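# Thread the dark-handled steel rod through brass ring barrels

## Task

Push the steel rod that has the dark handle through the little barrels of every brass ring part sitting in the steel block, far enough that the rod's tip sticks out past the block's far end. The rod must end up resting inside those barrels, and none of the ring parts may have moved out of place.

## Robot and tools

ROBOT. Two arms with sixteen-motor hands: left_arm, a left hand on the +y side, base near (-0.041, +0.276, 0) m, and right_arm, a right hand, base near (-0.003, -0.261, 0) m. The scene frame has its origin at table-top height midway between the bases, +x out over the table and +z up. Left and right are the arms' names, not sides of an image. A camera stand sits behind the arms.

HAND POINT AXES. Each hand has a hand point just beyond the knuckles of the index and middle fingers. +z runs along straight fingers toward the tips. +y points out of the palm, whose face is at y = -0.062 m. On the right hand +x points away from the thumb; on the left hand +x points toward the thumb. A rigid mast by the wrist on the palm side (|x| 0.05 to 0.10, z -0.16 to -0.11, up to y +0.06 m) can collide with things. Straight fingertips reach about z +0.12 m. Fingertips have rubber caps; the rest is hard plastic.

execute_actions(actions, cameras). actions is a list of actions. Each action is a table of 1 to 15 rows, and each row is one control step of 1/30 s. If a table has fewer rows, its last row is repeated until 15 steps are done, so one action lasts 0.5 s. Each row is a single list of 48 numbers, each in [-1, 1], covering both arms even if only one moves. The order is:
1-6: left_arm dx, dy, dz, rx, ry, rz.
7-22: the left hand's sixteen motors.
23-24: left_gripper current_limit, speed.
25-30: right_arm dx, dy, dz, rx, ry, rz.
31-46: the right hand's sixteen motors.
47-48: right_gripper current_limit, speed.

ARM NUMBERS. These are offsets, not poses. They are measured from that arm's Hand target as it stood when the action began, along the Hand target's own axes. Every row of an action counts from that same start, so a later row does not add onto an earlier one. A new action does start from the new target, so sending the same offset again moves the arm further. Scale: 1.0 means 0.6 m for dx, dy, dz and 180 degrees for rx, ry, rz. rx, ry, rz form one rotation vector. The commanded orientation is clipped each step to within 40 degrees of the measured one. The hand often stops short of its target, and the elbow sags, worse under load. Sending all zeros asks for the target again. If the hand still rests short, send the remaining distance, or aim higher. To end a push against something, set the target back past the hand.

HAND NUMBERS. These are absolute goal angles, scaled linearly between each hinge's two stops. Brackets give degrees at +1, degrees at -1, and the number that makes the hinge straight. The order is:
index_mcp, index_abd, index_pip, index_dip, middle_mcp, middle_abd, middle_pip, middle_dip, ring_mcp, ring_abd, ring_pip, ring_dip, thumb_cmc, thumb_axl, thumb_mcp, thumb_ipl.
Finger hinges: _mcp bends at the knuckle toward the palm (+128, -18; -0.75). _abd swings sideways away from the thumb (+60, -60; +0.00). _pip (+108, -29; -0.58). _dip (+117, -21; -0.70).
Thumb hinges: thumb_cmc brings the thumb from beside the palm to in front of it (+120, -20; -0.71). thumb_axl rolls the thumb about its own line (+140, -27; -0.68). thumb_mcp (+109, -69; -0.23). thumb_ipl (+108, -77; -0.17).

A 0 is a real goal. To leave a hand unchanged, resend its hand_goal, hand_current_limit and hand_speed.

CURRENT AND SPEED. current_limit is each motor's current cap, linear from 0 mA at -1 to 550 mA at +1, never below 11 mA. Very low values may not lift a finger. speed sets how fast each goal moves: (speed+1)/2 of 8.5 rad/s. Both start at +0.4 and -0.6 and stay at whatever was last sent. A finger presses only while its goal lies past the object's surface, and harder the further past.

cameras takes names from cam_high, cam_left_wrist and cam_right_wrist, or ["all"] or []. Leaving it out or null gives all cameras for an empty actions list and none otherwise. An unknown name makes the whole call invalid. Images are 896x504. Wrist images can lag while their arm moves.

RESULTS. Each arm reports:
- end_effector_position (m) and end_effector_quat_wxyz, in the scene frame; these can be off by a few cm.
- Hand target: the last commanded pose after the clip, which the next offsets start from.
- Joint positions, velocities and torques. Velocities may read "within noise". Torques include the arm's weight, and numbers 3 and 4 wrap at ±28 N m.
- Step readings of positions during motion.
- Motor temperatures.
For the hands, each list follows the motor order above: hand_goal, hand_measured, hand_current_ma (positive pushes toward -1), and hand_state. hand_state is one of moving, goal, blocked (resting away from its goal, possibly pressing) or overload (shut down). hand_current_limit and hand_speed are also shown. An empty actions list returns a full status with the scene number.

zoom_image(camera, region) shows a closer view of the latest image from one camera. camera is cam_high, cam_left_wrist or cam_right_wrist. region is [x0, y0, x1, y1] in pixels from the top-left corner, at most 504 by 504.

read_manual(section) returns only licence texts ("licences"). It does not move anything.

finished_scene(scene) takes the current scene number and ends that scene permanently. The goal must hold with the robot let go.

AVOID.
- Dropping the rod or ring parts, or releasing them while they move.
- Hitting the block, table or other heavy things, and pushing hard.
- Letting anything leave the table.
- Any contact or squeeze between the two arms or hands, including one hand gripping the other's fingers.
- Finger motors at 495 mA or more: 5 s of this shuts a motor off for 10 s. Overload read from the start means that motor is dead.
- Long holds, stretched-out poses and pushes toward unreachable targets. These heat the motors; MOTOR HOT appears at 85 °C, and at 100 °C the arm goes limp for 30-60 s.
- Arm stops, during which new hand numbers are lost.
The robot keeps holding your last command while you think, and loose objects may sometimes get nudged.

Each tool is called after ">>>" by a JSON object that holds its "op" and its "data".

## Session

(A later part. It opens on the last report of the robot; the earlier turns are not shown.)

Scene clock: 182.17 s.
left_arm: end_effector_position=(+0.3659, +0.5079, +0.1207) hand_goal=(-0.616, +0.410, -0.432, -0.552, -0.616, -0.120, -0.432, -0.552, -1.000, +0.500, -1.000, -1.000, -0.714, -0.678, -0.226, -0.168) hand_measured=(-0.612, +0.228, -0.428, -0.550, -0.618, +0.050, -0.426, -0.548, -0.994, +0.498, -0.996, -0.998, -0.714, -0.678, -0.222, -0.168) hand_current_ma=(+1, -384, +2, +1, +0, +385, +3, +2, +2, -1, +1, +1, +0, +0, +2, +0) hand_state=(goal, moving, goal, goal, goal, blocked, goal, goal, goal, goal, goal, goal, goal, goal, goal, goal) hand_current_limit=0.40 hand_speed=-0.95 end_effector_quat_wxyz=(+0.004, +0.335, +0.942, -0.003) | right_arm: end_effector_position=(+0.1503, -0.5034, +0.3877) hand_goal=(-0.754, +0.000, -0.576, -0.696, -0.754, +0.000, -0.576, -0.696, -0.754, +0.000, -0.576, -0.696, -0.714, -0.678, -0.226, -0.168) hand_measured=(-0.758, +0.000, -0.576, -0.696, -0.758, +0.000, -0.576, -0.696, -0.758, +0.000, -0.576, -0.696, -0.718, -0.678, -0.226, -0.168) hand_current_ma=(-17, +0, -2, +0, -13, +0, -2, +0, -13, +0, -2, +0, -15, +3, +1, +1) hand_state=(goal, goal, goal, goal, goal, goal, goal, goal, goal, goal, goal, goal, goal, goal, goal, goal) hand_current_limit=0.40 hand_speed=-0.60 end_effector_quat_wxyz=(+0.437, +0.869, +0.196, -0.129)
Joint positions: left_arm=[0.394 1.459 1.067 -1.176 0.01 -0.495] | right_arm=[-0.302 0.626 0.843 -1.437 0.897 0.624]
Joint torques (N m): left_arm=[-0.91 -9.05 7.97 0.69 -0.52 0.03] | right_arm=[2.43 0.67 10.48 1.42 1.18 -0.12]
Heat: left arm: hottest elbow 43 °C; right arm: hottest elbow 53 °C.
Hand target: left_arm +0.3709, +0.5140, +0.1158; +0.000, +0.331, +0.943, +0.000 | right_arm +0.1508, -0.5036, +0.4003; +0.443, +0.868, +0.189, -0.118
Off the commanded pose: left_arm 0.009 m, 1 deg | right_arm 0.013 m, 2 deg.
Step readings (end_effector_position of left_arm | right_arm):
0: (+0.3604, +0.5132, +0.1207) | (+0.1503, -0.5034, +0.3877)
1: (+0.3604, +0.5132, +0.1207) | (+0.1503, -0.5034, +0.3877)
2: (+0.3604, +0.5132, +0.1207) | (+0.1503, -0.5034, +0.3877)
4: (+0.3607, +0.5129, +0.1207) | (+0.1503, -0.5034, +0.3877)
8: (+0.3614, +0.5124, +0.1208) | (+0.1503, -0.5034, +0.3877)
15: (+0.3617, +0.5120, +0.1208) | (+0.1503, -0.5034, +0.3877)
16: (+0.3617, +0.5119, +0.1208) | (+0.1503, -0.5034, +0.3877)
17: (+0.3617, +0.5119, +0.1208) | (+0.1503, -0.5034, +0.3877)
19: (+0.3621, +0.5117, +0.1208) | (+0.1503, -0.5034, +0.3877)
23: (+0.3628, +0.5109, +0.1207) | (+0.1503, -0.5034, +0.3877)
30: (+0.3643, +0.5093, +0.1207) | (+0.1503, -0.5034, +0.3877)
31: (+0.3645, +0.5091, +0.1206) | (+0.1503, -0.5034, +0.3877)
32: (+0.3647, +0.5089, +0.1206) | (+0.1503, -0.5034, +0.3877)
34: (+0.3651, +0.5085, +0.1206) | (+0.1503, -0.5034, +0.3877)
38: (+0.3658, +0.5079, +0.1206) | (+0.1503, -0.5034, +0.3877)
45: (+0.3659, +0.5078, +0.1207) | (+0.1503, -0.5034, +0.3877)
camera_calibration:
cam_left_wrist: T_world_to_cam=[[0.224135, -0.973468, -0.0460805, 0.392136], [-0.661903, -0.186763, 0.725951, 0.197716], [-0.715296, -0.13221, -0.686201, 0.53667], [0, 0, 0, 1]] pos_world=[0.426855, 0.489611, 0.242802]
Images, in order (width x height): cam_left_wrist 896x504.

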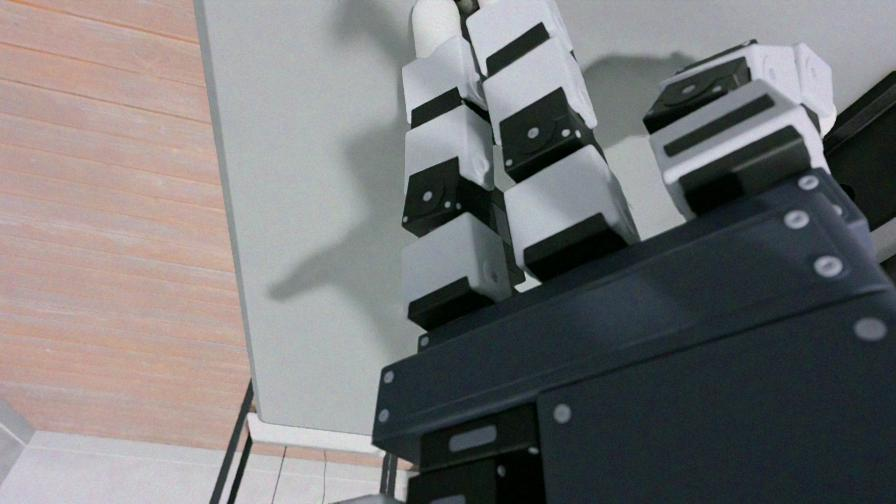

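>>> {"op": "execute_actions", "data": {"actions": [[[0,0,-0.025,0,0,0,-0.616,0.41,-0.431,-0.551,-0.616,-0.13,-0.431,-0.551,-1,0.5,-1,-1,-0.714,-0.678,-0.226,-0.168,0.4,-0.95,0,0,0,0,0,0,-0.754,0,-0.576,-0.696,-0.754,0,-0.576,-0.696,-0.754,0,-0.576,-0.696,-0.714,-0.678,-0.226,-0.168,0.4,-0.6]],[[0,0,-0.03,0,0,0,-0.616,0.41,-0.431,-0.551,-0.616,-0.13,-0.431,-0.551,-1,0.5,-1,-1,-0.714,-0.678,-0.226,-0.168,0.4,-0.95,0,0,0,0,0,0,-0.754,0,-0.576,-0.696,-0.754,0,-0.576,-0.696,-0.754,0,-0.576,-0.696,-0.714,-0.678,-0.226,-0.168,0.4,-0.6]],[[0,0,-0.05,0,0,0,-0.616,0.41,-0.431,-0.551,-0.616,-0.13,-0.431,-0.551,-1,0.5,-1,-1,-0.714,-0.678,-0.226,-0.168,0.4,-0.95,0,0,0,0,0,0,-0.754,0,-0.576,-0.696,-0.754,0,-0.576,-0.696,-0.754,0,-0.576,-0.696,-0.714,-0.678,-0.226,-0.168,0.4,-0.6]],[[0,0,-0.055,0,0,0,-0.616,0.41,-0.431,-0.551,-0.616,-0.13,-0.431,-0.551,-1,0.5,-1,-1,-0.714,-0.678,-0.226,-0.168,0.4,-0.95,0,0,0,0,0,0,-0.754,0,-0.576,-0.696,-0.754,0,-0.576,-0.696,-0.754,0,-0.576,-0.696,-0.714,-0.678,-0.226,-0.168,0.4,-0.6]]], "cameras": ["cam_left_wrist", "cam_high"]}}

>>> {"op": "zoom_image", "data": {"camera": "cam_left_wrist", "region": [550, 100, 700, 240]}}

>>> {"op": "zoom_image", "data": {"camera": "cam_high", "region": [560, 220, 660, 300]}}

Scene clock: 186.10 s.
left_arm: end_effector_position=(+0.3618, +0.5079, +0.1943) hand_goal=(-0.616, +0.410, -0.432, -0.552, -0.616, -0.130, -0.432, -0.552, -1.000, +0.500, -1.000, -1.000, -0.714, -0.678, -0.226, -0.168) hand_measured=(-0.610, +0.228, -0.426, -0.548, -0.618, +0.050, -0.434, -0.552, -0.994, +0.498, -0.996, -0.998, -0.714, -0.678, -0.222, -0.168) hand_current_ma=(+3, -385, +3, +1, -1, +385, -1, +0, +2, -1, +1, +1, +0, +0, +2, +0) hand_state=(goal, blocked, goal, goal, goal, blocked, goal, goal, goal, goal, goal, goal, goal, goal, goal, goal) hand_current_limit=0.40 hand_speed=-0.95 end_effector_quat_wxyz=(-0.012, +0.335, +0.942, -0.012) | right_arm: end_effector_position=(+0.1503, -0.5034, +0.3877) hand_goal=(-0.754, +0.000, -0.576, -0.696, -0.754, +0.000, -0.576, -0.696, -0.754, +0.000, -0.576, -0.696, -0.714, -0.678, -0.226, -0.168) hand_measured=(-0.758, +0.000, -0.576, -0.696, -0.758, +0.000, -0.576, -0.696, -0.758, +0.000, -0.576, -0.696, -0.718, -0.678, -0.226, -0.168) hand_current_ma=(-17, +0, -2, +0, -13, +0, -2, +0, -13, +0, -2, +0, -15, +3, +1, +1) hand_state=(goal, goal, goal, goal, goal, goal, goal, goal, goal, goal, goal, goal, goal, goal, goal, goal) hand_current_limit=0.40 hand_speed=-0.60 end_effector_quat_wxyz=(+0.437, +0.869, +0.196, -0.129)
Joint positions: left_arm=[0.394 1.415 1.228 -1.417 0.001 -0.495] | right_arm=[-0.302 0.626 0.843 -1.437 0.897 0.624]
Joint torques (N m): left_arm=[-0.97 -10.99 10.36 -0.02 -0.16 0] | right_arm=[3.14 -0.03 10.33 1.4 1.16 -0.09]
Heat: left arm: hottest elbow 43 °C; right arm: hottest elbow 53 °C.
Hand target: left_arm +0.3710, +0.5140, +0.2118; +0.000, +0.331, +0.943, +0.000 | right_arm +0.1508, -0.5036, +0.4003; +0.443, +0.868, +0.189, -0.118
Off the commanded pose: left_arm 0.021 m, 2 deg | right_arm 0.013 m, 2 deg.
Step readings (end_effector_position of left_arm | right_arm):
0: (+0.3659, +0.5079, +0.1207) | (+0.1503, -0.5034, +0.3877)
1: (+0.3660, +0.5080, +0.1209) | (+0.1503, -0.5034, +0.3877)
2: (+0.3661, +0.5080, +0.1211) | (+0.1503, -0.5034, +0.3877)
4: (+0.3661, +0.5081, +0.1219) | (+0.1503, -0.5034, +0.3877)
8: (+0.3637, +0.5081, +0.1218) | (+0.1503, -0.5034, +0.3877)
15: (+0.3626, +0.5081, +0.1219) | (+0.1503, -0.5034, +0.3877)
16: (+0.3624, +0.5080, +0.1219) | (+0.1503, -0.5034, +0.3877)
17: (+0.3618, +0.5077, +0.1223) | (+0.1503, -0.5034, +0.3877)
19: (+0.3599, +0.5070, +0.1236) | (+0.1503, -0.5034, +0.3877)
23: (+0.3589, +0.5066, +0.1269) | (+0.1503, -0.5034, +0.3877)
30: (+0.3593, +0.5068, +0.1291) | (+0.1503, -0.5034, +0.3877)
31: (+0.3592, +0.5068, +0.1293) | (+0.1503, -0.5034, +0.3877)
32: (+0.3584, +0.5064, +0.1302) | (+0.1503, -0.5034, +0.3877)
34: (+0.3568, +0.5058, +0.1347) | (+0.1503, -0.5034, +0.3877)
38: (+0.3590, +0.5067, +0.1508) | (+0.1503, -0.5034, +0.3877)
45: (+0.3619, +0.5079, +0.1635) | (+0.1503, -0.5034, +0.3877)
46: (+0.3615, +0.5077, +0.1635) | (+0.1503, -0.5034, +0.3877)
47: (+0.3605, +0.5073, +0.1641) | (+0.1503, -0.5034, +0.3877)
49: (+0.3582, +0.5063, +0.1684) | (+0.1503, -0.5034, +0.3877)
53: (+0.3606, +0.5074, +0.1833) | (+0.1503, -0.5034, +0.3877)
60: (+0.3625, +0.5082, +0.1945) | (+0.1503, -0.5034, +0.3877)
camera_calibration:
cam_left_wrist: T_world_to_cam=[[0.222188, -0.97379, -0.0486466, 0.397806], [-0.634453, -0.182287, 0.75116, 0.124513], [-0.740339, -0.136034, -0.658325, 0.589941], [0, 0, 0, 1]] pos_world=[0.427366, 0.490329, 0.314196]
Images, in order (width x height): cam_high 896x504, cam_left_wrist 896x504.

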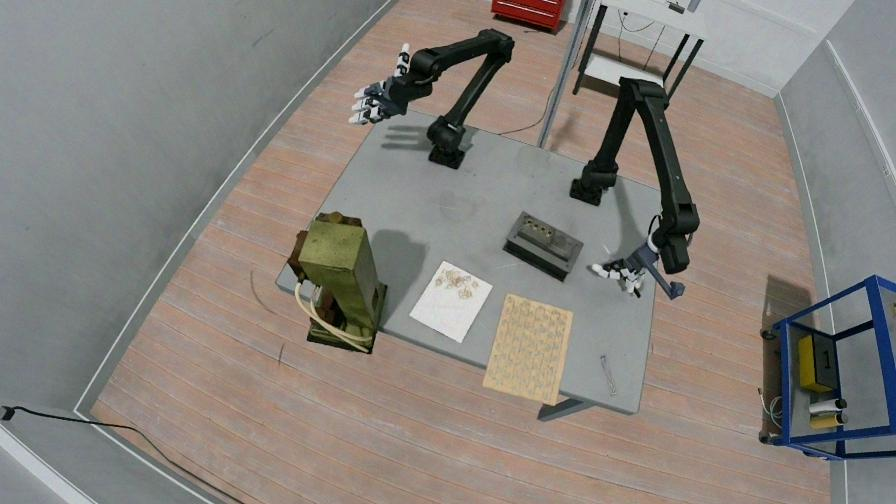

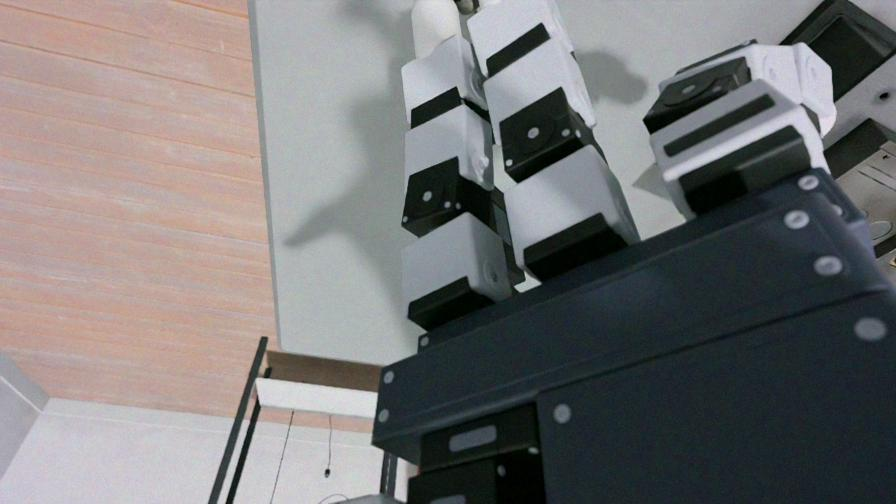

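Scaled by 3.360 from the camera's 896x504 image, which has a finer 1280x720 frame.

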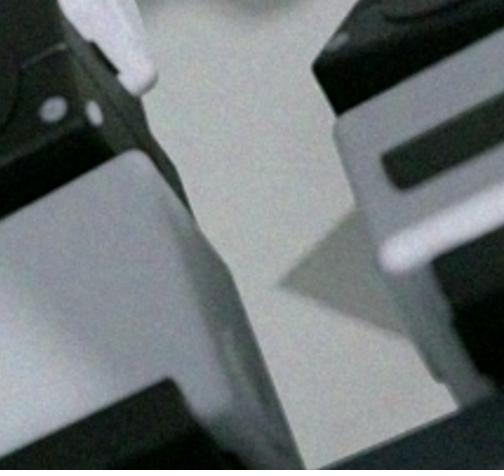

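Scaled by 5.040 from the camera's 896x504 image, which has a finer 1280x720 frame.

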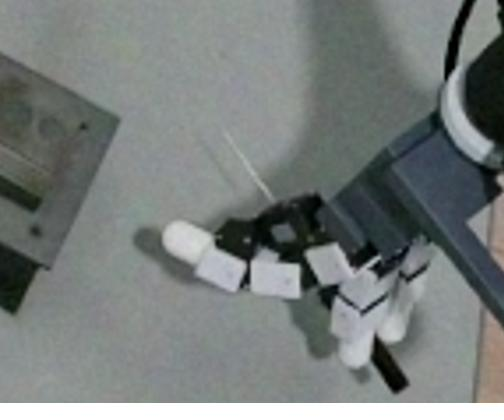

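>>> {"op": "zoom_image", "data": {"camera": "cam_high", "region": [592, 238, 622, 262]}}

>>> {"op": "zoom_image", "data": {"camera": "cam_high", "region": [610, 270, 650, 302]}}

Scaled by 16.800 from the camera's 896x504 image, which has a finer 1280x720 frame.

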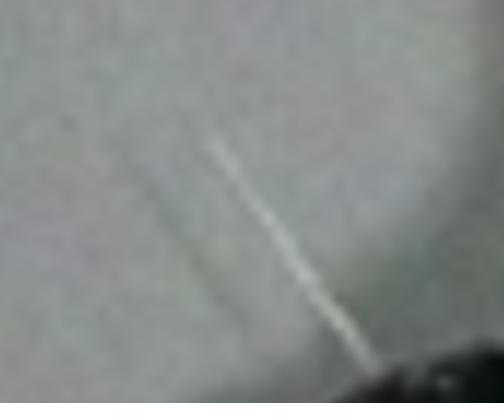

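Scaled by 12.600 from the camera's 896x504 image, which has a finer 1280x720 frame.

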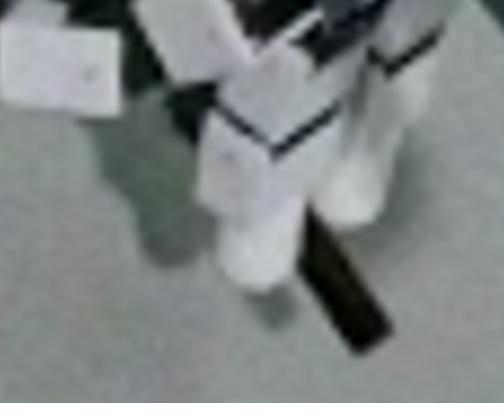

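>>> {"op": "execute_actions", "data": {"actions": [[[0,0,-0.01,0,0,0,-0.628,0.41,-0.431,-0.551,-0.604,-0.13,-0.431,-0.551,-1,0.5,-1,-1,-0.714,-0.678,-0.226,-0.168,0.4,-0.97,0,0,0,0,0,0,-0.754,0,-0.576,-0.696,-0.754,0,-0.576,-0.696,-0.754,0,-0.576,-0.696,-0.714,-0.678,-0.226,-0.168,0.4,-0.6]],[[0,0,0,0,0,0,-0.628,0.41,-0.431,-0.551,-0.604,-0.13,-0.431,-0.551,-1,0.5,-1,-1,-0.714,-0.678,-0.226,-0.168,0.4,-0.97,0,0,0,0,0,0,-0.754,0,-0.576,-0.696,-0.754,0,-0.576,-0.696,-0.754,0,-0.576,-0.696,-0.714,-0.678,-0.226,-0.168,0.4,-0.6]]], "cameras": ["cam_left_wrist", "cam_high"]}}

>>> {"op": "zoom_image", "data": {"camera": "cam_left_wrist", "region": [550, 100, 700, 240]}}

>>> {"op": "zoom_image", "data": {"camera": "cam_high", "region": [590, 230, 650, 302]}}

Scene clock: 190.97 s.
left_arm: end_effector_position=(+0.3612, +0.5076, +0.1979) hand_goal=(-0.628, +0.410, -0.432, -0.552, -0.604, -0.130, -0.432, -0.552, -1.000, +0.500, -1.000, -1.000, -0.714, -0.678, -0.226, -0.168) hand_measured=(-0.616, +0.228, -0.426, -0.548, -0.618, +0.050, -0.436, -0.552, -0.994, +0.498, -0.996, -0.998, -0.714, -0.678, -0.222, -0.168) hand_current_ma=(+10, -385, +3, +1, -12, +385, -1, +0, +2, -1, +1, +1, +0, +0, +2, +0) hand_state=(goal, blocked, goal, goal, goal, blocked, goal, goal, goal, goal, goal, goal, goal, goal, goal, goal) hand_current_limit=0.40 hand_speed=-0.97 end_effector_quat_wxyz=(-0.014, +0.335, +0.942, -0.013) | right_arm: end_effector_position=(+0.1503, -0.5034, +0.3877) hand_goal=(-0.754, +0.000, -0.576, -0.696, -0.754, +0.000, -0.576, -0.696, -0.754, +0.000, -0.576, -0.696, -0.714, -0.678, -0.226, -0.168) hand_measured=(-0.758, +0.000, -0.576, -0.696, -0.758, +0.000, -0.576, -0.696, -0.758, +0.000, -0.576, -0.696, -0.718, -0.678, -0.226, -0.168) hand_current_ma=(-17, +0, -2, +0, -13, +0, -2, +0, -13, +0, -2, +0, -15, +3, +1, +1) hand_state=(goal, goal, goal, goal, goal, goal, goal, goal, goal, goal, goal, goal, goal, goal, goal, goal) hand_current_limit=0.40 hand_speed=-0.60 end_effector_quat_wxyz=(+0.437, +0.869, +0.196, -0.129)
Joint positions: left_arm=[0.394 1.415 1.238 -1.433 0.001 -0.495] | right_arm=[-0.302 0.626 0.843 -1.437 0.897 0.624]
Joint torques (N m): left_arm=[-0.73 -10.7 10.65 -0.01 -0.18 0.03] | right_arm=[1.79 0.5 10.17 1.33 1.13 -0.08]
Heat: left arm: hottest elbow 44 °C; right arm: hottest elbow 53 °C.
Hand target: left_arm +0.3710, +0.5140, +0.2179; +0.000, +0.331, +0.943, +0.000 | right_arm +0.1508, -0.5036, +0.4003; +0.443, +0.868, +0.189, -0.118
Off the commanded pose: left_arm 0.023 m, 2 deg | right_arm 0.013 m, 2 deg.
Step readings (end_effector_position of left_arm | right_arm):
0: (+0.3618, +0.5079, +0.1943) | (+0.1503, -0.5034, +0.3877)
1: (+0.3618, +0.5079, +0.1943) | (+0.1503, -0.5034, +0.3877)
2: (+0.3616, +0.5078, +0.1944) | (+0.1503, -0.5034, +0.3877)
4: (+0.3608, +0.5075, +0.1948) | (+0.1503, -0.5034, +0.3877)
8: (+0.3609, +0.5075, +0.1967) | (+0.1503, -0.5034, +0.3877)
15: (+0.3613, +0.5077, +0.1979) | (+0.1503, -0.5034, +0.3877)
16: (+0.3613, +0.5077, +0.1979) | (+0.1503, -0.5034, +0.3877)
17: (+0.3612, +0.5076, +0.1979) | (+0.1503, -0.5034, +0.3877)
19: (+0.3612, +0.5076, +0.1979) | (+0.1503, -0.5034, +0.3877)
23: (+0.3612, +0.5076, +0.1979) | (+0.1503, -0.5034, +0.3877)
30: (+0.3612, +0.5076, +0.1979) | (+0.1503, -0.5034, +0.3877)
camera_calibration:
cam_left_wrist: T_world_to_cam=[[0.22194, -0.97389, -0.047755, 0.397859], [-0.630467, -0.180694, 0.754891, 0.118389], [-0.74381, -0.137432, -0.654109, 0.592816], [0, 0, 0, 1]] pos_world=[0.427282, 0.490335, 0.317395]
Images, in order (width x height): cam_high 896x504, cam_left_wrist 896x504.

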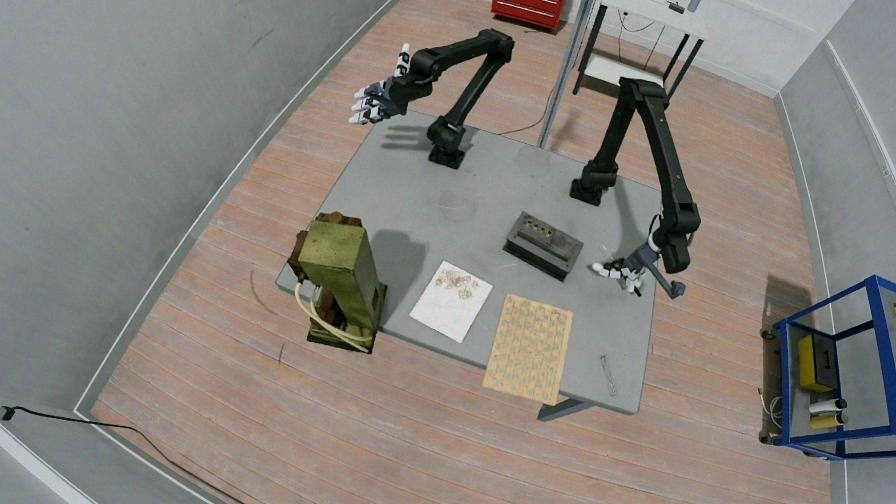

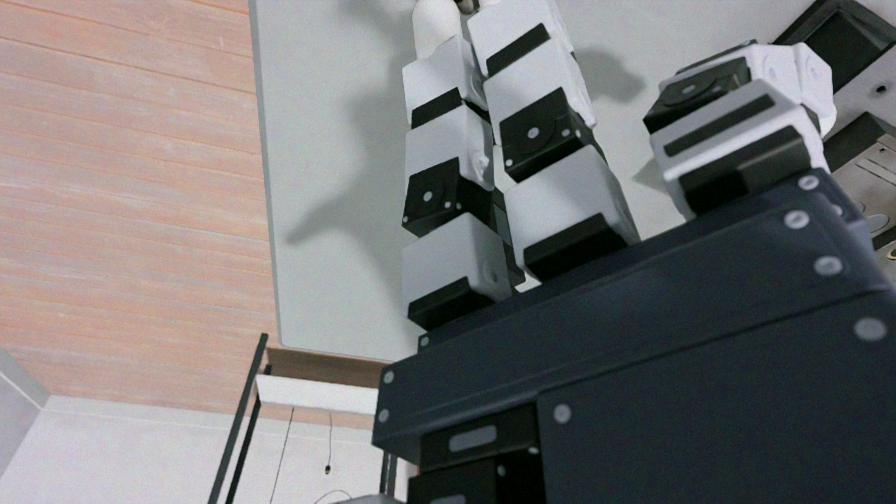

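Scaled by 3.360 from the camera's 896x504 image, which has a finer 1280x720 frame.

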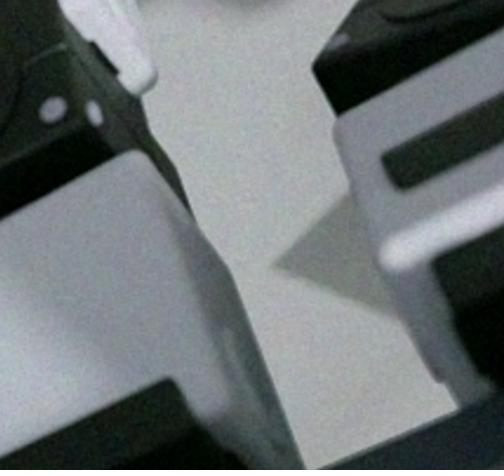

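Scaled by 7.000 from the camera's 896x504 image, which has a finer 1280x720 frame.

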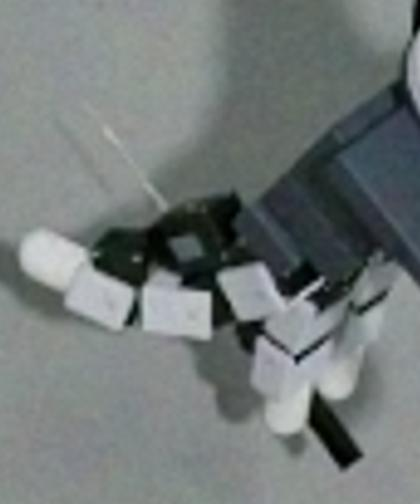

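>>> {"op": "execute_actions", "data": {"actions": [[[0,0,0,0,0,0,-0.65,0.41,-0.431,-0.551,-0.58,-0.13,-0.431,-0.551,-1,0.5,-1,-1,-0.714,-0.678,-0.226,-0.168,0.4,-0.97,0,0,0,0,0,0,-0.754,0,-0.576,-0.696,-0.754,0,-0.576,-0.696,-0.754,0,-0.576,-0.696,-0.714,-0.678,-0.226,-0.168,0.4,-0.6]],[[0,0,0,0,0,0,-0.65,0.41,-0.431,-0.551,-0.58,-0.13,-0.431,-0.551,-1,0.5,-1,-1,-0.714,-0.678,-0.226,-0.168,0.4,-0.97,0,0,0,0,0,0,-0.754,0,-0.576,-0.696,-0.754,0,-0.576,-0.696,-0.754,0,-0.576,-0.696,-0.714,-0.678,-0.226,-0.168,0.4,-0.6]]], "cameras": ["cam_left_wrist", "cam_high"]}}

>>> {"op": "zoom_image", "data": {"camera": "cam_left_wrist", "region": [550, 100, 700, 240]}}

>>> {"op": "zoom_image", "data": {"camera": "cam_high", "region": [590, 230, 650, 302]}}

Scene clock: 192.73 s.
left_arm: end_effector_position=(+0.3612, +0.5076, +0.1979) hand_goal=(-0.650, +0.410, -0.432, -0.552, -0.580, -0.130, -0.432, -0.552, -1.000, +0.500, -1.000, -1.000, -0.714, -0.678, -0.226, -0.168) hand_measured=(-0.622, +0.228, -0.422, -0.548, -0.608, +0.050, -0.440, -0.554, -0.994, +0.498, -0.996, -0.998, -0.714, -0.678, -0.222, -0.168) hand_current_ma=(+35, -385, +6, +2, -35, +385, -4, -1, +2, -1, +1, +1, +0, +0, +2, +0) hand_state=(blocked, blocked, goal, goal, blocked, blocked, goal, goal, goal, goal, goal, goal, goal, goal, goal, goal) hand_current_limit=0.40 hand_speed=-0.97 end_effector_quat_wxyz=(-0.014, +0.335, +0.942, -0.013) | right_arm: end_effector_position=(+0.1503, -0.5034, +0.3877) hand_goal=(-0.754, +0.000, -0.576, -0.696, -0.754, +0.000, -0.576, -0.696, -0.754, +0.000, -0.576, -0.696, -0.714, -0.678, -0.226, -0.168) hand_measured=(-0.758, +0.000, -0.576, -0.696, -0.758, +0.000, -0.576, -0.696, -0.758, +0.000, -0.576, -0.696, -0.718, -0.678, -0.226, -0.168) hand_current_ma=(-17, +0, -2, +0, -13, +0, -2, +0, -13, +0, -2, +0, -15, +3, +1, +1) hand_state=(goal, goal, goal, goal, goal, goal, goal, goal, goal, goal, goal, goal, goal, goal, goal, goal) hand_current_limit=0.40 hand_speed=-0.60 end_effector_quat_wxyz=(+0.437, +0.869, +0.196, -0.129)
Joint positions: left_arm=[0.394 1.415 1.238 -1.433 0.001 -0.495] | right_arm=[-0.302 0.626 0.843 -1.437 0.897 0.624]
Joint torques (N m): left_arm=[-0.38 -11.46 10.73 0.02 -0.17 0.02] | right_arm=[3.08 0.26 10.21 1.51 1.07 -0.09]
Heat: left arm: hottest elbow 45 °C; right arm: hottest elbow 53 °C.
Hand target: left_arm +0.3710, +0.5140, +0.2179; +0.000, +0.331, +0.943, +0.000 | right_arm +0.1508, -0.5036, +0.4003; +0.443, +0.868, +0.189, -0.118
Off the commanded pose: left_arm 0.023 m, 2 deg | right_arm 0.013 m, 2 deg.
Step readings (end_effector_position of left_arm | right_arm):
0: (+0.3612, +0.5076, +0.1979) | (+0.1503, -0.5034, +0.3877)
1: (+0.3612, +0.5076, +0.1979) | (+0.1503, -0.5034, +0.3877)
2: (+0.3612, +0.5076, +0.1979) | (+0.1503, -0.5034, +0.3877)
4: (+0.3612, +0.5076, +0.1979) | (+0.1503, -0.5034, +0.3877)
8: (+0.3612, +0.5076, +0.1979) | (+0.1503, -0.5034, +0.3877)
15: (+0.3612, +0.5076, +0.1979) | (+0.1503, -0.5034, +0.3877)
16: (+0.3612, +0.5076, +0.1979) | (+0.1503, -0.5034, +0.3877)
17: (+0.3612, +0.5076, +0.1979) | (+0.1503, -0.5034, +0.3877)
19: (+0.3612, +0.5076, +0.1979) | (+0.1503, -0.5034, +0.3877)
23: (+0.3612, +0.5076, +0.1979) | (+0.1503, -0.5034, +0.3877)
30: (+0.3612, +0.5076, +0.1979) | (+0.1503, -0.5034, +0.3877)
camera_calibration:
cam_left_wrist: T_world_to_cam=[[0.22194, -0.97389, -0.047755, 0.397859], [-0.630467, -0.180694, 0.754891, 0.118389], [-0.74381, -0.137432, -0.654109, 0.592816], [0, 0, 0, 1]] pos_world=[0.427282, 0.490335, 0.317395]
Images, in order (width x height): cam_high 896x504, cam_left_wrist 896x504.

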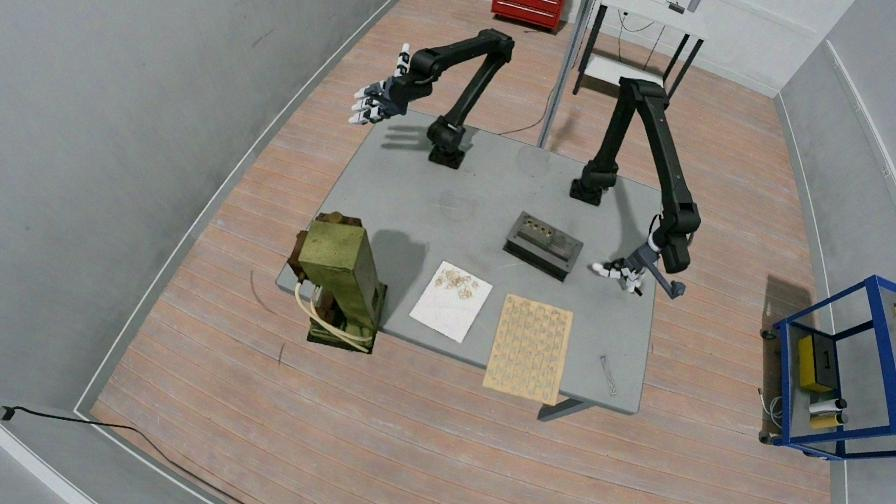

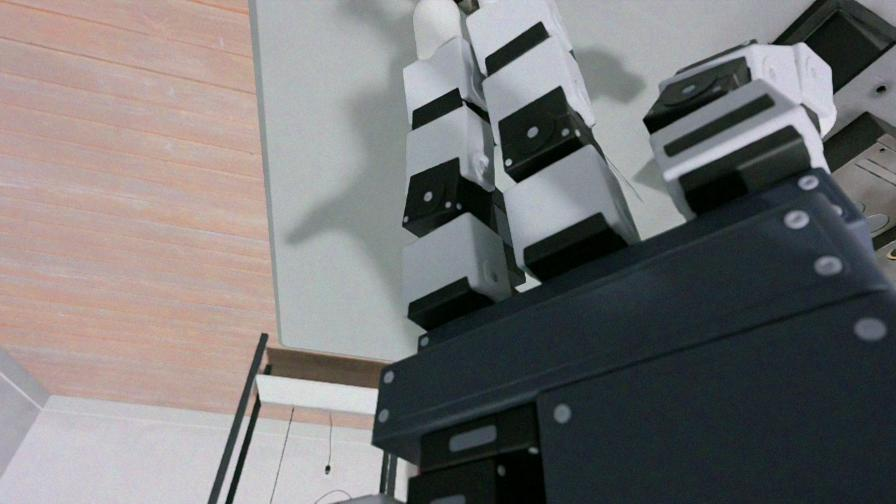

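Scaled by 3.360 from the camera's 896x504 image, which has a finer 1280x720 frame.

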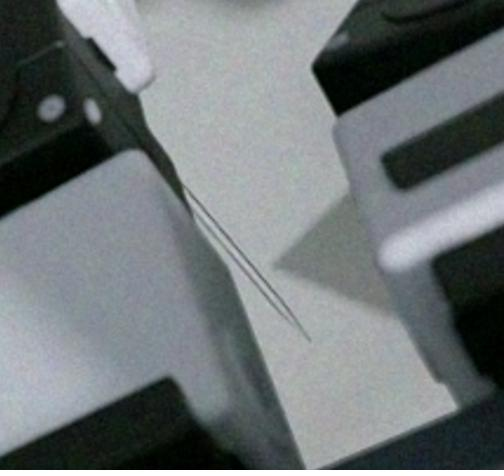

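Scaled by 7.000 from the camera's 896x504 image, which has a finer 1280x720 frame.

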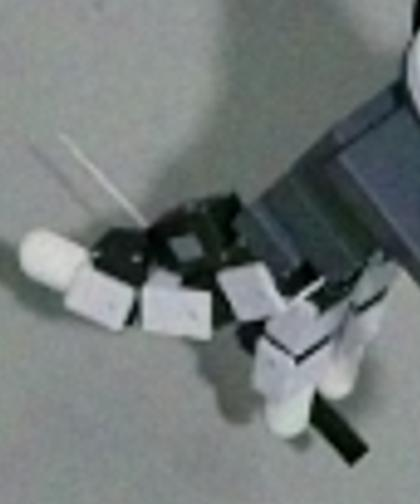

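>>> {"op": "execute_actions", "data": {"actions": [[[0,0,-0.055,0,0,0,-0.65,0.41,-0.431,-0.551,-0.58,-0.13,-0.431,-0.551,-1,0.5,-1,-1,-0.714,-0.678,-0.226,-0.168,0.4,-0.97,0,0,0,0,0,0,-0.754,0,-0.576,-0.696,-0.754,0,-0.576,-0.696,-0.754,0,-0.576,-0.696,-0.714,-0.678,-0.226,-0.168,0.4,-0.6]],[[-0.0078,-0.0537,-0.015,0,0,-0.0336,-0.65,0.41,-0.431,-0.551,-0.58,-0.13,-0.431,-0.551,-1,0.5,-1,-1,-0.714,-0.678,-0.226,-0.168,0.4,-0.97,0,0,0,0,0,0,-0.754,0,-0.576,-0.696,-0.754,0,-0.576,-0.696,-0.754,0,-0.576,-0.696,-0.714,-0.678,-0.226,-0.168,0.4,-0.6]],[[-0.0021,-0.0543,0,0,0,-0.0336,-0.65,0.41,-0.431,-0.551,-0.58,-0.13,-0.431,-0.551,-1,0.5,-1,-1,-0.714,-0.678,-0.226,-0.168,0.4,-0.97,0,0,0,0,0,0,-0.754,0,-0.576,-0.696,-0.754,0,-0.576,-0.696,-0.754,0,-0.576,-0.696,-0.714,-0.678,-0.226,-0.168,0.4,-0.6]],[[0.0036,-0.0542,0,0,0,-0.0336,-0.65,0.41,-0.431,-0.551,-0.58,-0.13,-0.431,-0.551,-1,0.5,-1,-1,-0.714,-0.678,-0.226,-0.168,0.4,-0.97,0,0,0,0,0,0,-0.754,0,-0.576,-0.696,-0.754,0,-0.576,-0.696,-0.754,0,-0.576,-0.696,-0.714,-0.678,-0.226,-0.168,0.4,-0.6]],[[0.0094,-0.0535,0,0,0,-0.0336,-0.65,0.41,-0.431,-0.551,-0.58,-0.13,-0.431,-0.551,-1,0.5,-1,-1,-0.714,-0.678,-0.226,-0.168,0.4,-0.97,0,0,0,0,0,0,-0.754,0,-0.576,-0.696,-0.754,0,-0.576,-0.696,-0.754,0,-0.576,-0.696,-0.714,-0.678,-0.226,-0.168,0.4,-0.6]]], "cameras": ["cam_left_wrist", "cam_high"]}}

>>> {"op": "zoom_image", "data": {"camera": "cam_left_wrist", "region": [590, 150, 690, 245]}}

>>> {"op": "zoom_image", "data": {"camera": "cam_high", "region": [520, 205, 610, 269]}}

Scene clock: 198.10 s.
left_arm: end_effector_position=(+0.3089, +0.4037, +0.2596) hand_goal=(-0.650, +0.410, -0.432, -0.552, -0.580, -0.130, -0.432, -0.552, -1.000, +0.500, -1.000, -1.000, -0.714, -0.678, -0.226, -0.168) hand_measured=(-0.624, +0.228, -0.422, -0.546, -0.606, +0.050, -0.440, -0.556, -0.994, +0.498, -0.996, -0.998, -0.714, -0.678, -0.222, -0.168) hand_current_ma=(+32, -385, +7, +2, -32, +385, -5, -1, +2, -1, +1, +1, +0, +0, +2, +0) hand_state=(blocked, blocked, goal, goal, blocked, blocked, goal, goal, goal, goal, goal, goal, goal, goal, goal, goal) hand_current_limit=0.40 hand_speed=-0.97 end_effector_quat_wxyz=(+0.002, +0.129, +0.992, +0.000) | right_arm: end_effector_position=(+0.1503, -0.5034, +0.3877) hand_goal=(-0.754, +0.000, -0.576, -0.696, -0.754, +0.000, -0.576, -0.696, -0.754, +0.000, -0.576, -0.696, -0.714, -0.678, -0.226, -0.168) hand_measured=(-0.758, +0.000, -0.576, -0.696, -0.758, +0.000, -0.576, -0.696, -0.758, +0.000, -0.576, -0.696, -0.718, -0.678, -0.226, -0.168) hand_current_ma=(-17, +0, -2, +0, -13, +0, -2, +0, -13, +0, -2, +0, -15, +3, +1, +1) hand_state=(goal, goal, goal, goal, goal, goal, goal, goal, goal, goal, goal, goal, goal, goal, goal, goal) hand_current_limit=0.40 hand_speed=-0.60 end_effector_quat_wxyz=(+0.437, +0.869, +0.196, -0.129)
Joint positions: left_arm=[0.116 1.258 1.246 -1.555 0.002 -1.198] | right_arm=[-0.302 0.626 0.843 -1.437 0.897 0.624]
Joint torques (N m): left_arm=[-1.2 -9.41 7.17 -0.06 -0.2 -0.05] | right_arm=[1.67 -0.91 10.24 1.46 1.11 -0.05]
Heat: left arm: hottest elbow 45 °C; right arm: hottest elbow 53 °C.
Hand target: left_arm +0.3049, +0.4017, +0.2598; +0.000, +0.126, +0.992, +0.000 | right_arm +0.1508, -0.5036, +0.4003; +0.443, +0.868, +0.189, -0.118
Off the commanded pose: left_arm 0.004 m, 0 deg | right_arm 0.013 m, 2 deg.
Step readings (end_effector_position of left_arm | right_arm):
0: (+0.3612, +0.5076, +0.1979) | (+0.1503, -0.5034, +0.3877)
1: (+0.3611, +0.5076, +0.1982) | (+0.1503, -0.5034, +0.3877)
2: (+0.3605, +0.5073, +0.1994) | (+0.1503, -0.5034, +0.3877)
4: (+0.3589, +0.5067, +0.2049) | (+0.1503, -0.5034, +0.3877)
8: (+0.3625, +0.5082, +0.2228) | (+0.1503, -0.5034, +0.3877)
15: (+0.3635, +0.5086, +0.2336) | (+0.1503, -0.5034, +0.3877)
16: (+0.3632, +0.5085, +0.2335) | (+0.1503, -0.5034, +0.3877)
17: (+0.3624, +0.5079, +0.2337) | (+0.1503, -0.5034, +0.3877)
19: (+0.3595, +0.5050, +0.2356) | (+0.1503, -0.5034, +0.3877)
23: (+0.3571, +0.4922, +0.2452) | (+0.1503, -0.5034, +0.3877)
30: (+0.3534, +0.4856, +0.2524) | (+0.1503, -0.5034, +0.3877)
31: (+0.3530, +0.4856, +0.2524) | (+0.1503, -0.5034, +0.3877)
32: (+0.3524, +0.4847, +0.2527) | (+0.1503, -0.5034, +0.3877)
34: (+0.3506, +0.4809, +0.2537) | (+0.1503, -0.5034, +0.3877)
38: (+0.3473, +0.4655, +0.2571) | (+0.1503, -0.5034, +0.3877)
45: (+0.3435, +0.4595, +0.2611) | (+0.1503, -0.5034, +0.3877)
46: (+0.3430, +0.4594, +0.2609) | (+0.1503, -0.5034, +0.3877)
47: (+0.3419, +0.4583, +0.2604) | (+0.1503, -0.5034, +0.3877)
49: (+0.3370, +0.4535, +0.2583) | (+0.1503, -0.5034, +0.3877)
53: (+0.3308, +0.4372, +0.2569) | (+0.1503, -0.5034, +0.3877)
60: (+0.3270, +0.4315, +0.2595) | (+0.1503, -0.5034, +0.3877)
61: (+0.3264, +0.4314, +0.2595) | (+0.1503, -0.5034, +0.3877)
62: (+0.3252, +0.4303, +0.2592) | (+0.1503, -0.5034, +0.3877)
64: (+0.3209, +0.4252, +0.2579) | (+0.1503, -0.5034, +0.3877)
68: (+0.3149, +0.4091, +0.2574) | (+0.1503, -0.5034, +0.3877)
75: (+0.3106, +0.4035, +0.2596) | (+0.1503, -0.5034, +0.3877)
camera_calibration:
cam_left_wrist: T_world_to_cam=[[0.604421, -0.794988, -0.051675, 0.121788], [-0.52275, -0.444716, 0.727297, 0.100485], [-0.601173, -0.41258, -0.684375, 0.654886], [0, 0, 0, 1]] pos_world=[0.372617, 0.4117, 0.381399]
Images, in order (width x height): cam_high 896x504, cam_left_wrist 896x504.

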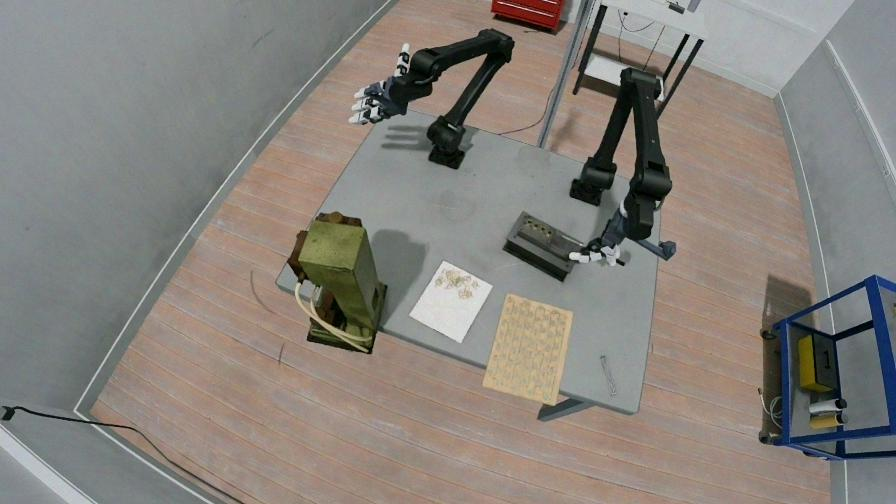

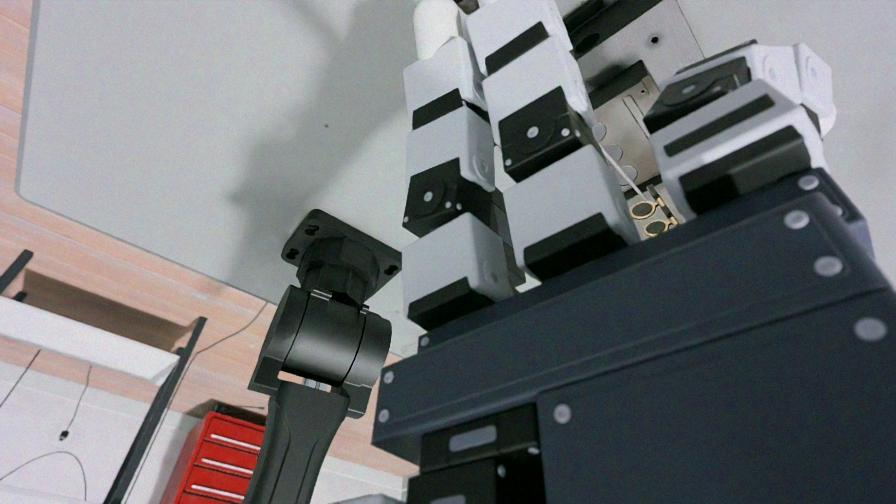

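Scaled by 5.040 from the camera's 896x504 image, which has a finer 1280x720 frame.

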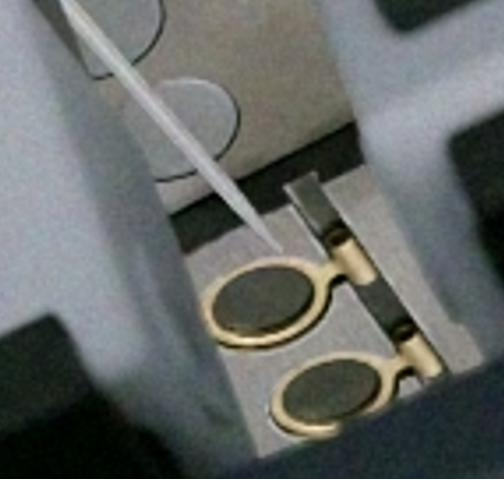

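Scaled by 5.600 from the camera's 896x504 image, which has a finer 1280x720 frame.

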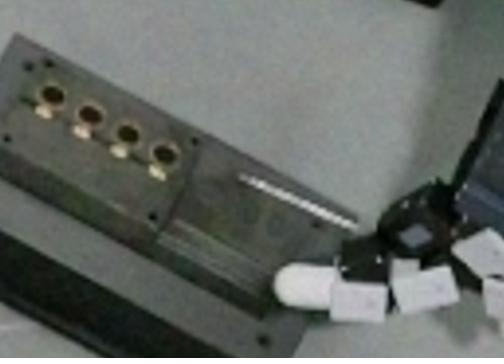

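>>> {"op": "execute_actions", "data": {"actions": [[[-0.0368,0.0043,0.02,0,0,0.035,-0.65,0.41,-0.431,-0.551,-0.58,-0.13,-0.431,-0.551,-1,0.5,-1,-1,-0.714,-0.678,-0.226,-0.168,0.4,-0.97,0,0,0,0,0,0,-0.754,0,-0.576,-0.696,-0.754,0,-0.576,-0.696,-0.754,0,-0.576,-0.696,-0.714,-0.678,-0.226,-0.168,0.4,-0.6]],[[0,0,0.025,0,0,0,-0.65,0.41,-0.431,-0.551,-0.58,-0.13,-0.431,-0.551,-1,0.5,-1,-1,-0.714,-0.678,-0.226,-0.168,0.4,-0.97,0,0,0,0,0,0,-0.754,0,-0.576,-0.696,-0.754,0,-0.576,-0.696,-0.754,0,-0.576,-0.696,-0.714,-0.678,-0.226,-0.168,0.4,-0.6]]], "cameras": ["cam_left_wrist", "cam_high"]}}

>>> {"op": "zoom_image", "data": {"camera": "cam_left_wrist", "region": [590, 150, 690, 245]}}

>>> {"op": "zoom_image", "data": {"camera": "cam_high", "region": [520, 205, 610, 269]}}

Scene clock: 200.70 s.
left_arm: end_effector_position=(+0.3227, +0.4008, +0.2391) hand_goal=(-0.650, +0.410, -0.432, -0.552, -0.580, -0.130, -0.432, -0.552, -1.000, +0.500, -1.000, -1.000, -0.714, -0.678, -0.226, -0.168) hand_measured=(-0.624, +0.228, -0.422, -0.546, -0.606, +0.050, -0.440, -0.556, -0.994, +0.498, -0.996, -0.998, -0.714, -0.678, -0.222, -0.168) hand_current_ma=(+32, -385, +7, +2, -32, +385, -5, -1, +2, -1, +1, +1, +0, +0, +2, +0) hand_state=(blocked, blocked, goal, goal, blocked, blocked, goal, goal, goal, goal, goal, goal, goal, goal, goal, goal) hand_current_limit=0.40 hand_speed=-0.97 end_effector_quat_wxyz=(+0.005, +0.172, +0.985, +0.001) | right_arm: end_effector_position=(+0.1503, -0.5034, +0.3877) hand_goal=(-0.754, +0.000, -0.576, -0.696, -0.754, +0.000, -0.576, -0.696, -0.754, +0.000, -0.576, -0.696, -0.714, -0.678, -0.226, -0.168) hand_measured=(-0.758, +0.000, -0.576, -0.696, -0.758, +0.000, -0.576, -0.696, -0.758, +0.000, -0.576, -0.696, -0.718, -0.678, -0.226, -0.168) hand_current_ma=(-17, +0, -2, +0, -13, +0, -2, +0, -13, +0, -2, +0, -15, +3, +1, +1) hand_state=(goal, goal, goal, goal, goal, goal, goal, goal, goal, goal, goal, goal, goal, goal, goal, goal) hand_current_limit=0.40 hand_speed=-0.60 end_effector_quat_wxyz=(+0.437, +0.869, +0.196, -0.129)
Joint positions: left_arm=[0.106 1.272 1.204 -1.493 0.001 -1.121] | right_arm=[-0.302 0.626 0.843 -1.437 0.897 0.624]
Joint torques (N m): left_arm=[-1.14 -7.59 7.43 0.42 -0.18 0.18] | right_arm=[2.49 -0.26 10.09 1.32 1.11 -0.07]
Heat: left arm: hottest elbow 45 °C; right arm: hottest elbow 53 °C.
Hand target: left_arm +0.3270, +0.3987, +0.2328; +0.000, +0.181, +0.984, +0.000 | right_arm +0.1508, -0.5036, +0.4003; +0.443, +0.868, +0.189, -0.118
Off the commanded pose: left_arm 0.008 m, 1 deg | right_arm 0.013 m, 2 deg.
Step readings (end_effector_position of left_arm | right_arm):
0: (+0.3088, +0.4037, +0.2596) | (+0.1503, -0.5034, +0.3877)
1: (+0.3088, +0.4037, +0.2596) | (+0.1503, -0.5034, +0.3877)
2: (+0.3093, +0.4034, +0.2596) | (+0.1503, -0.5034, +0.3877)
4: (+0.3115, +0.4028, +0.2594) | (+0.1503, -0.5034, +0.3877)
8: (+0.3175, +0.4011, +0.2577) | (+0.1503, -0.5034, +0.3877)
15: (+0.3217, +0.4008, +0.2548) | (+0.1503, -0.5034, +0.3877)
16: (+0.3219, +0.4008, +0.2547) | (+0.1503, -0.5034, +0.3877)
17: (+0.3224, +0.4008, +0.2537) | (+0.1503, -0.5034, +0.3877)
19: (+0.3233, +0.4009, +0.2501) | (+0.1503, -0.5034, +0.3877)
23: (+0.3213, +0.4006, +0.2411) | (+0.1503, -0.5034, +0.3877)
30: (+0.3225, +0.4007, +0.2391) | (+0.1503, -0.5034, +0.3877)
camera_calibration:
cam_left_wrist: T_world_to_cam=[[0.533977, -0.84402, -0.0499873, 0.151993], [-0.563273, -0.399206, 0.723435, 0.117179], [-0.630549, -0.358141, -0.68858, 0.636635], [0, 0, 0, 1]] pos_world=[0.386272, 0.403069, 0.3612]
Images, in order (width x height): cam_high 896x504, cam_left_wrist 896x504.

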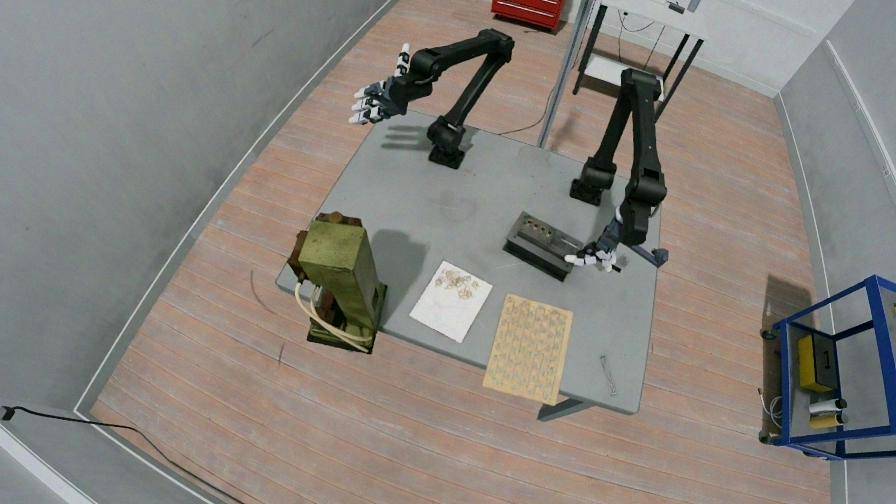

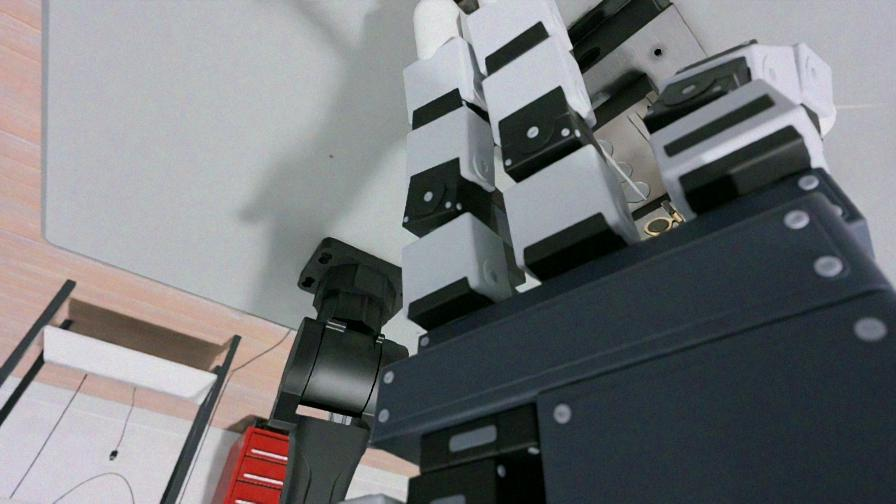

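Scaled by 5.040 from the camera's 896x504 image, which has a finer 1280x720 frame.

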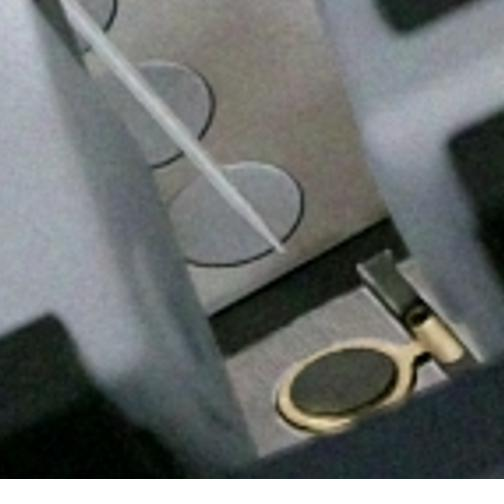

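Scaled by 5.600 from the camera's 896x504 image, which has a finer 1280x720 frame.

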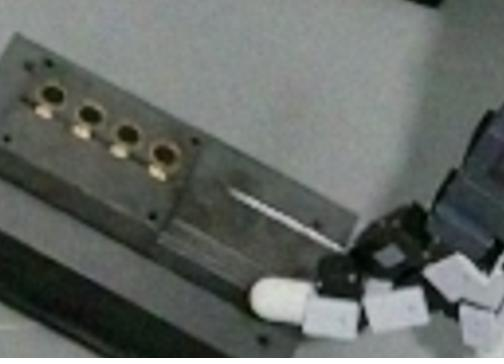

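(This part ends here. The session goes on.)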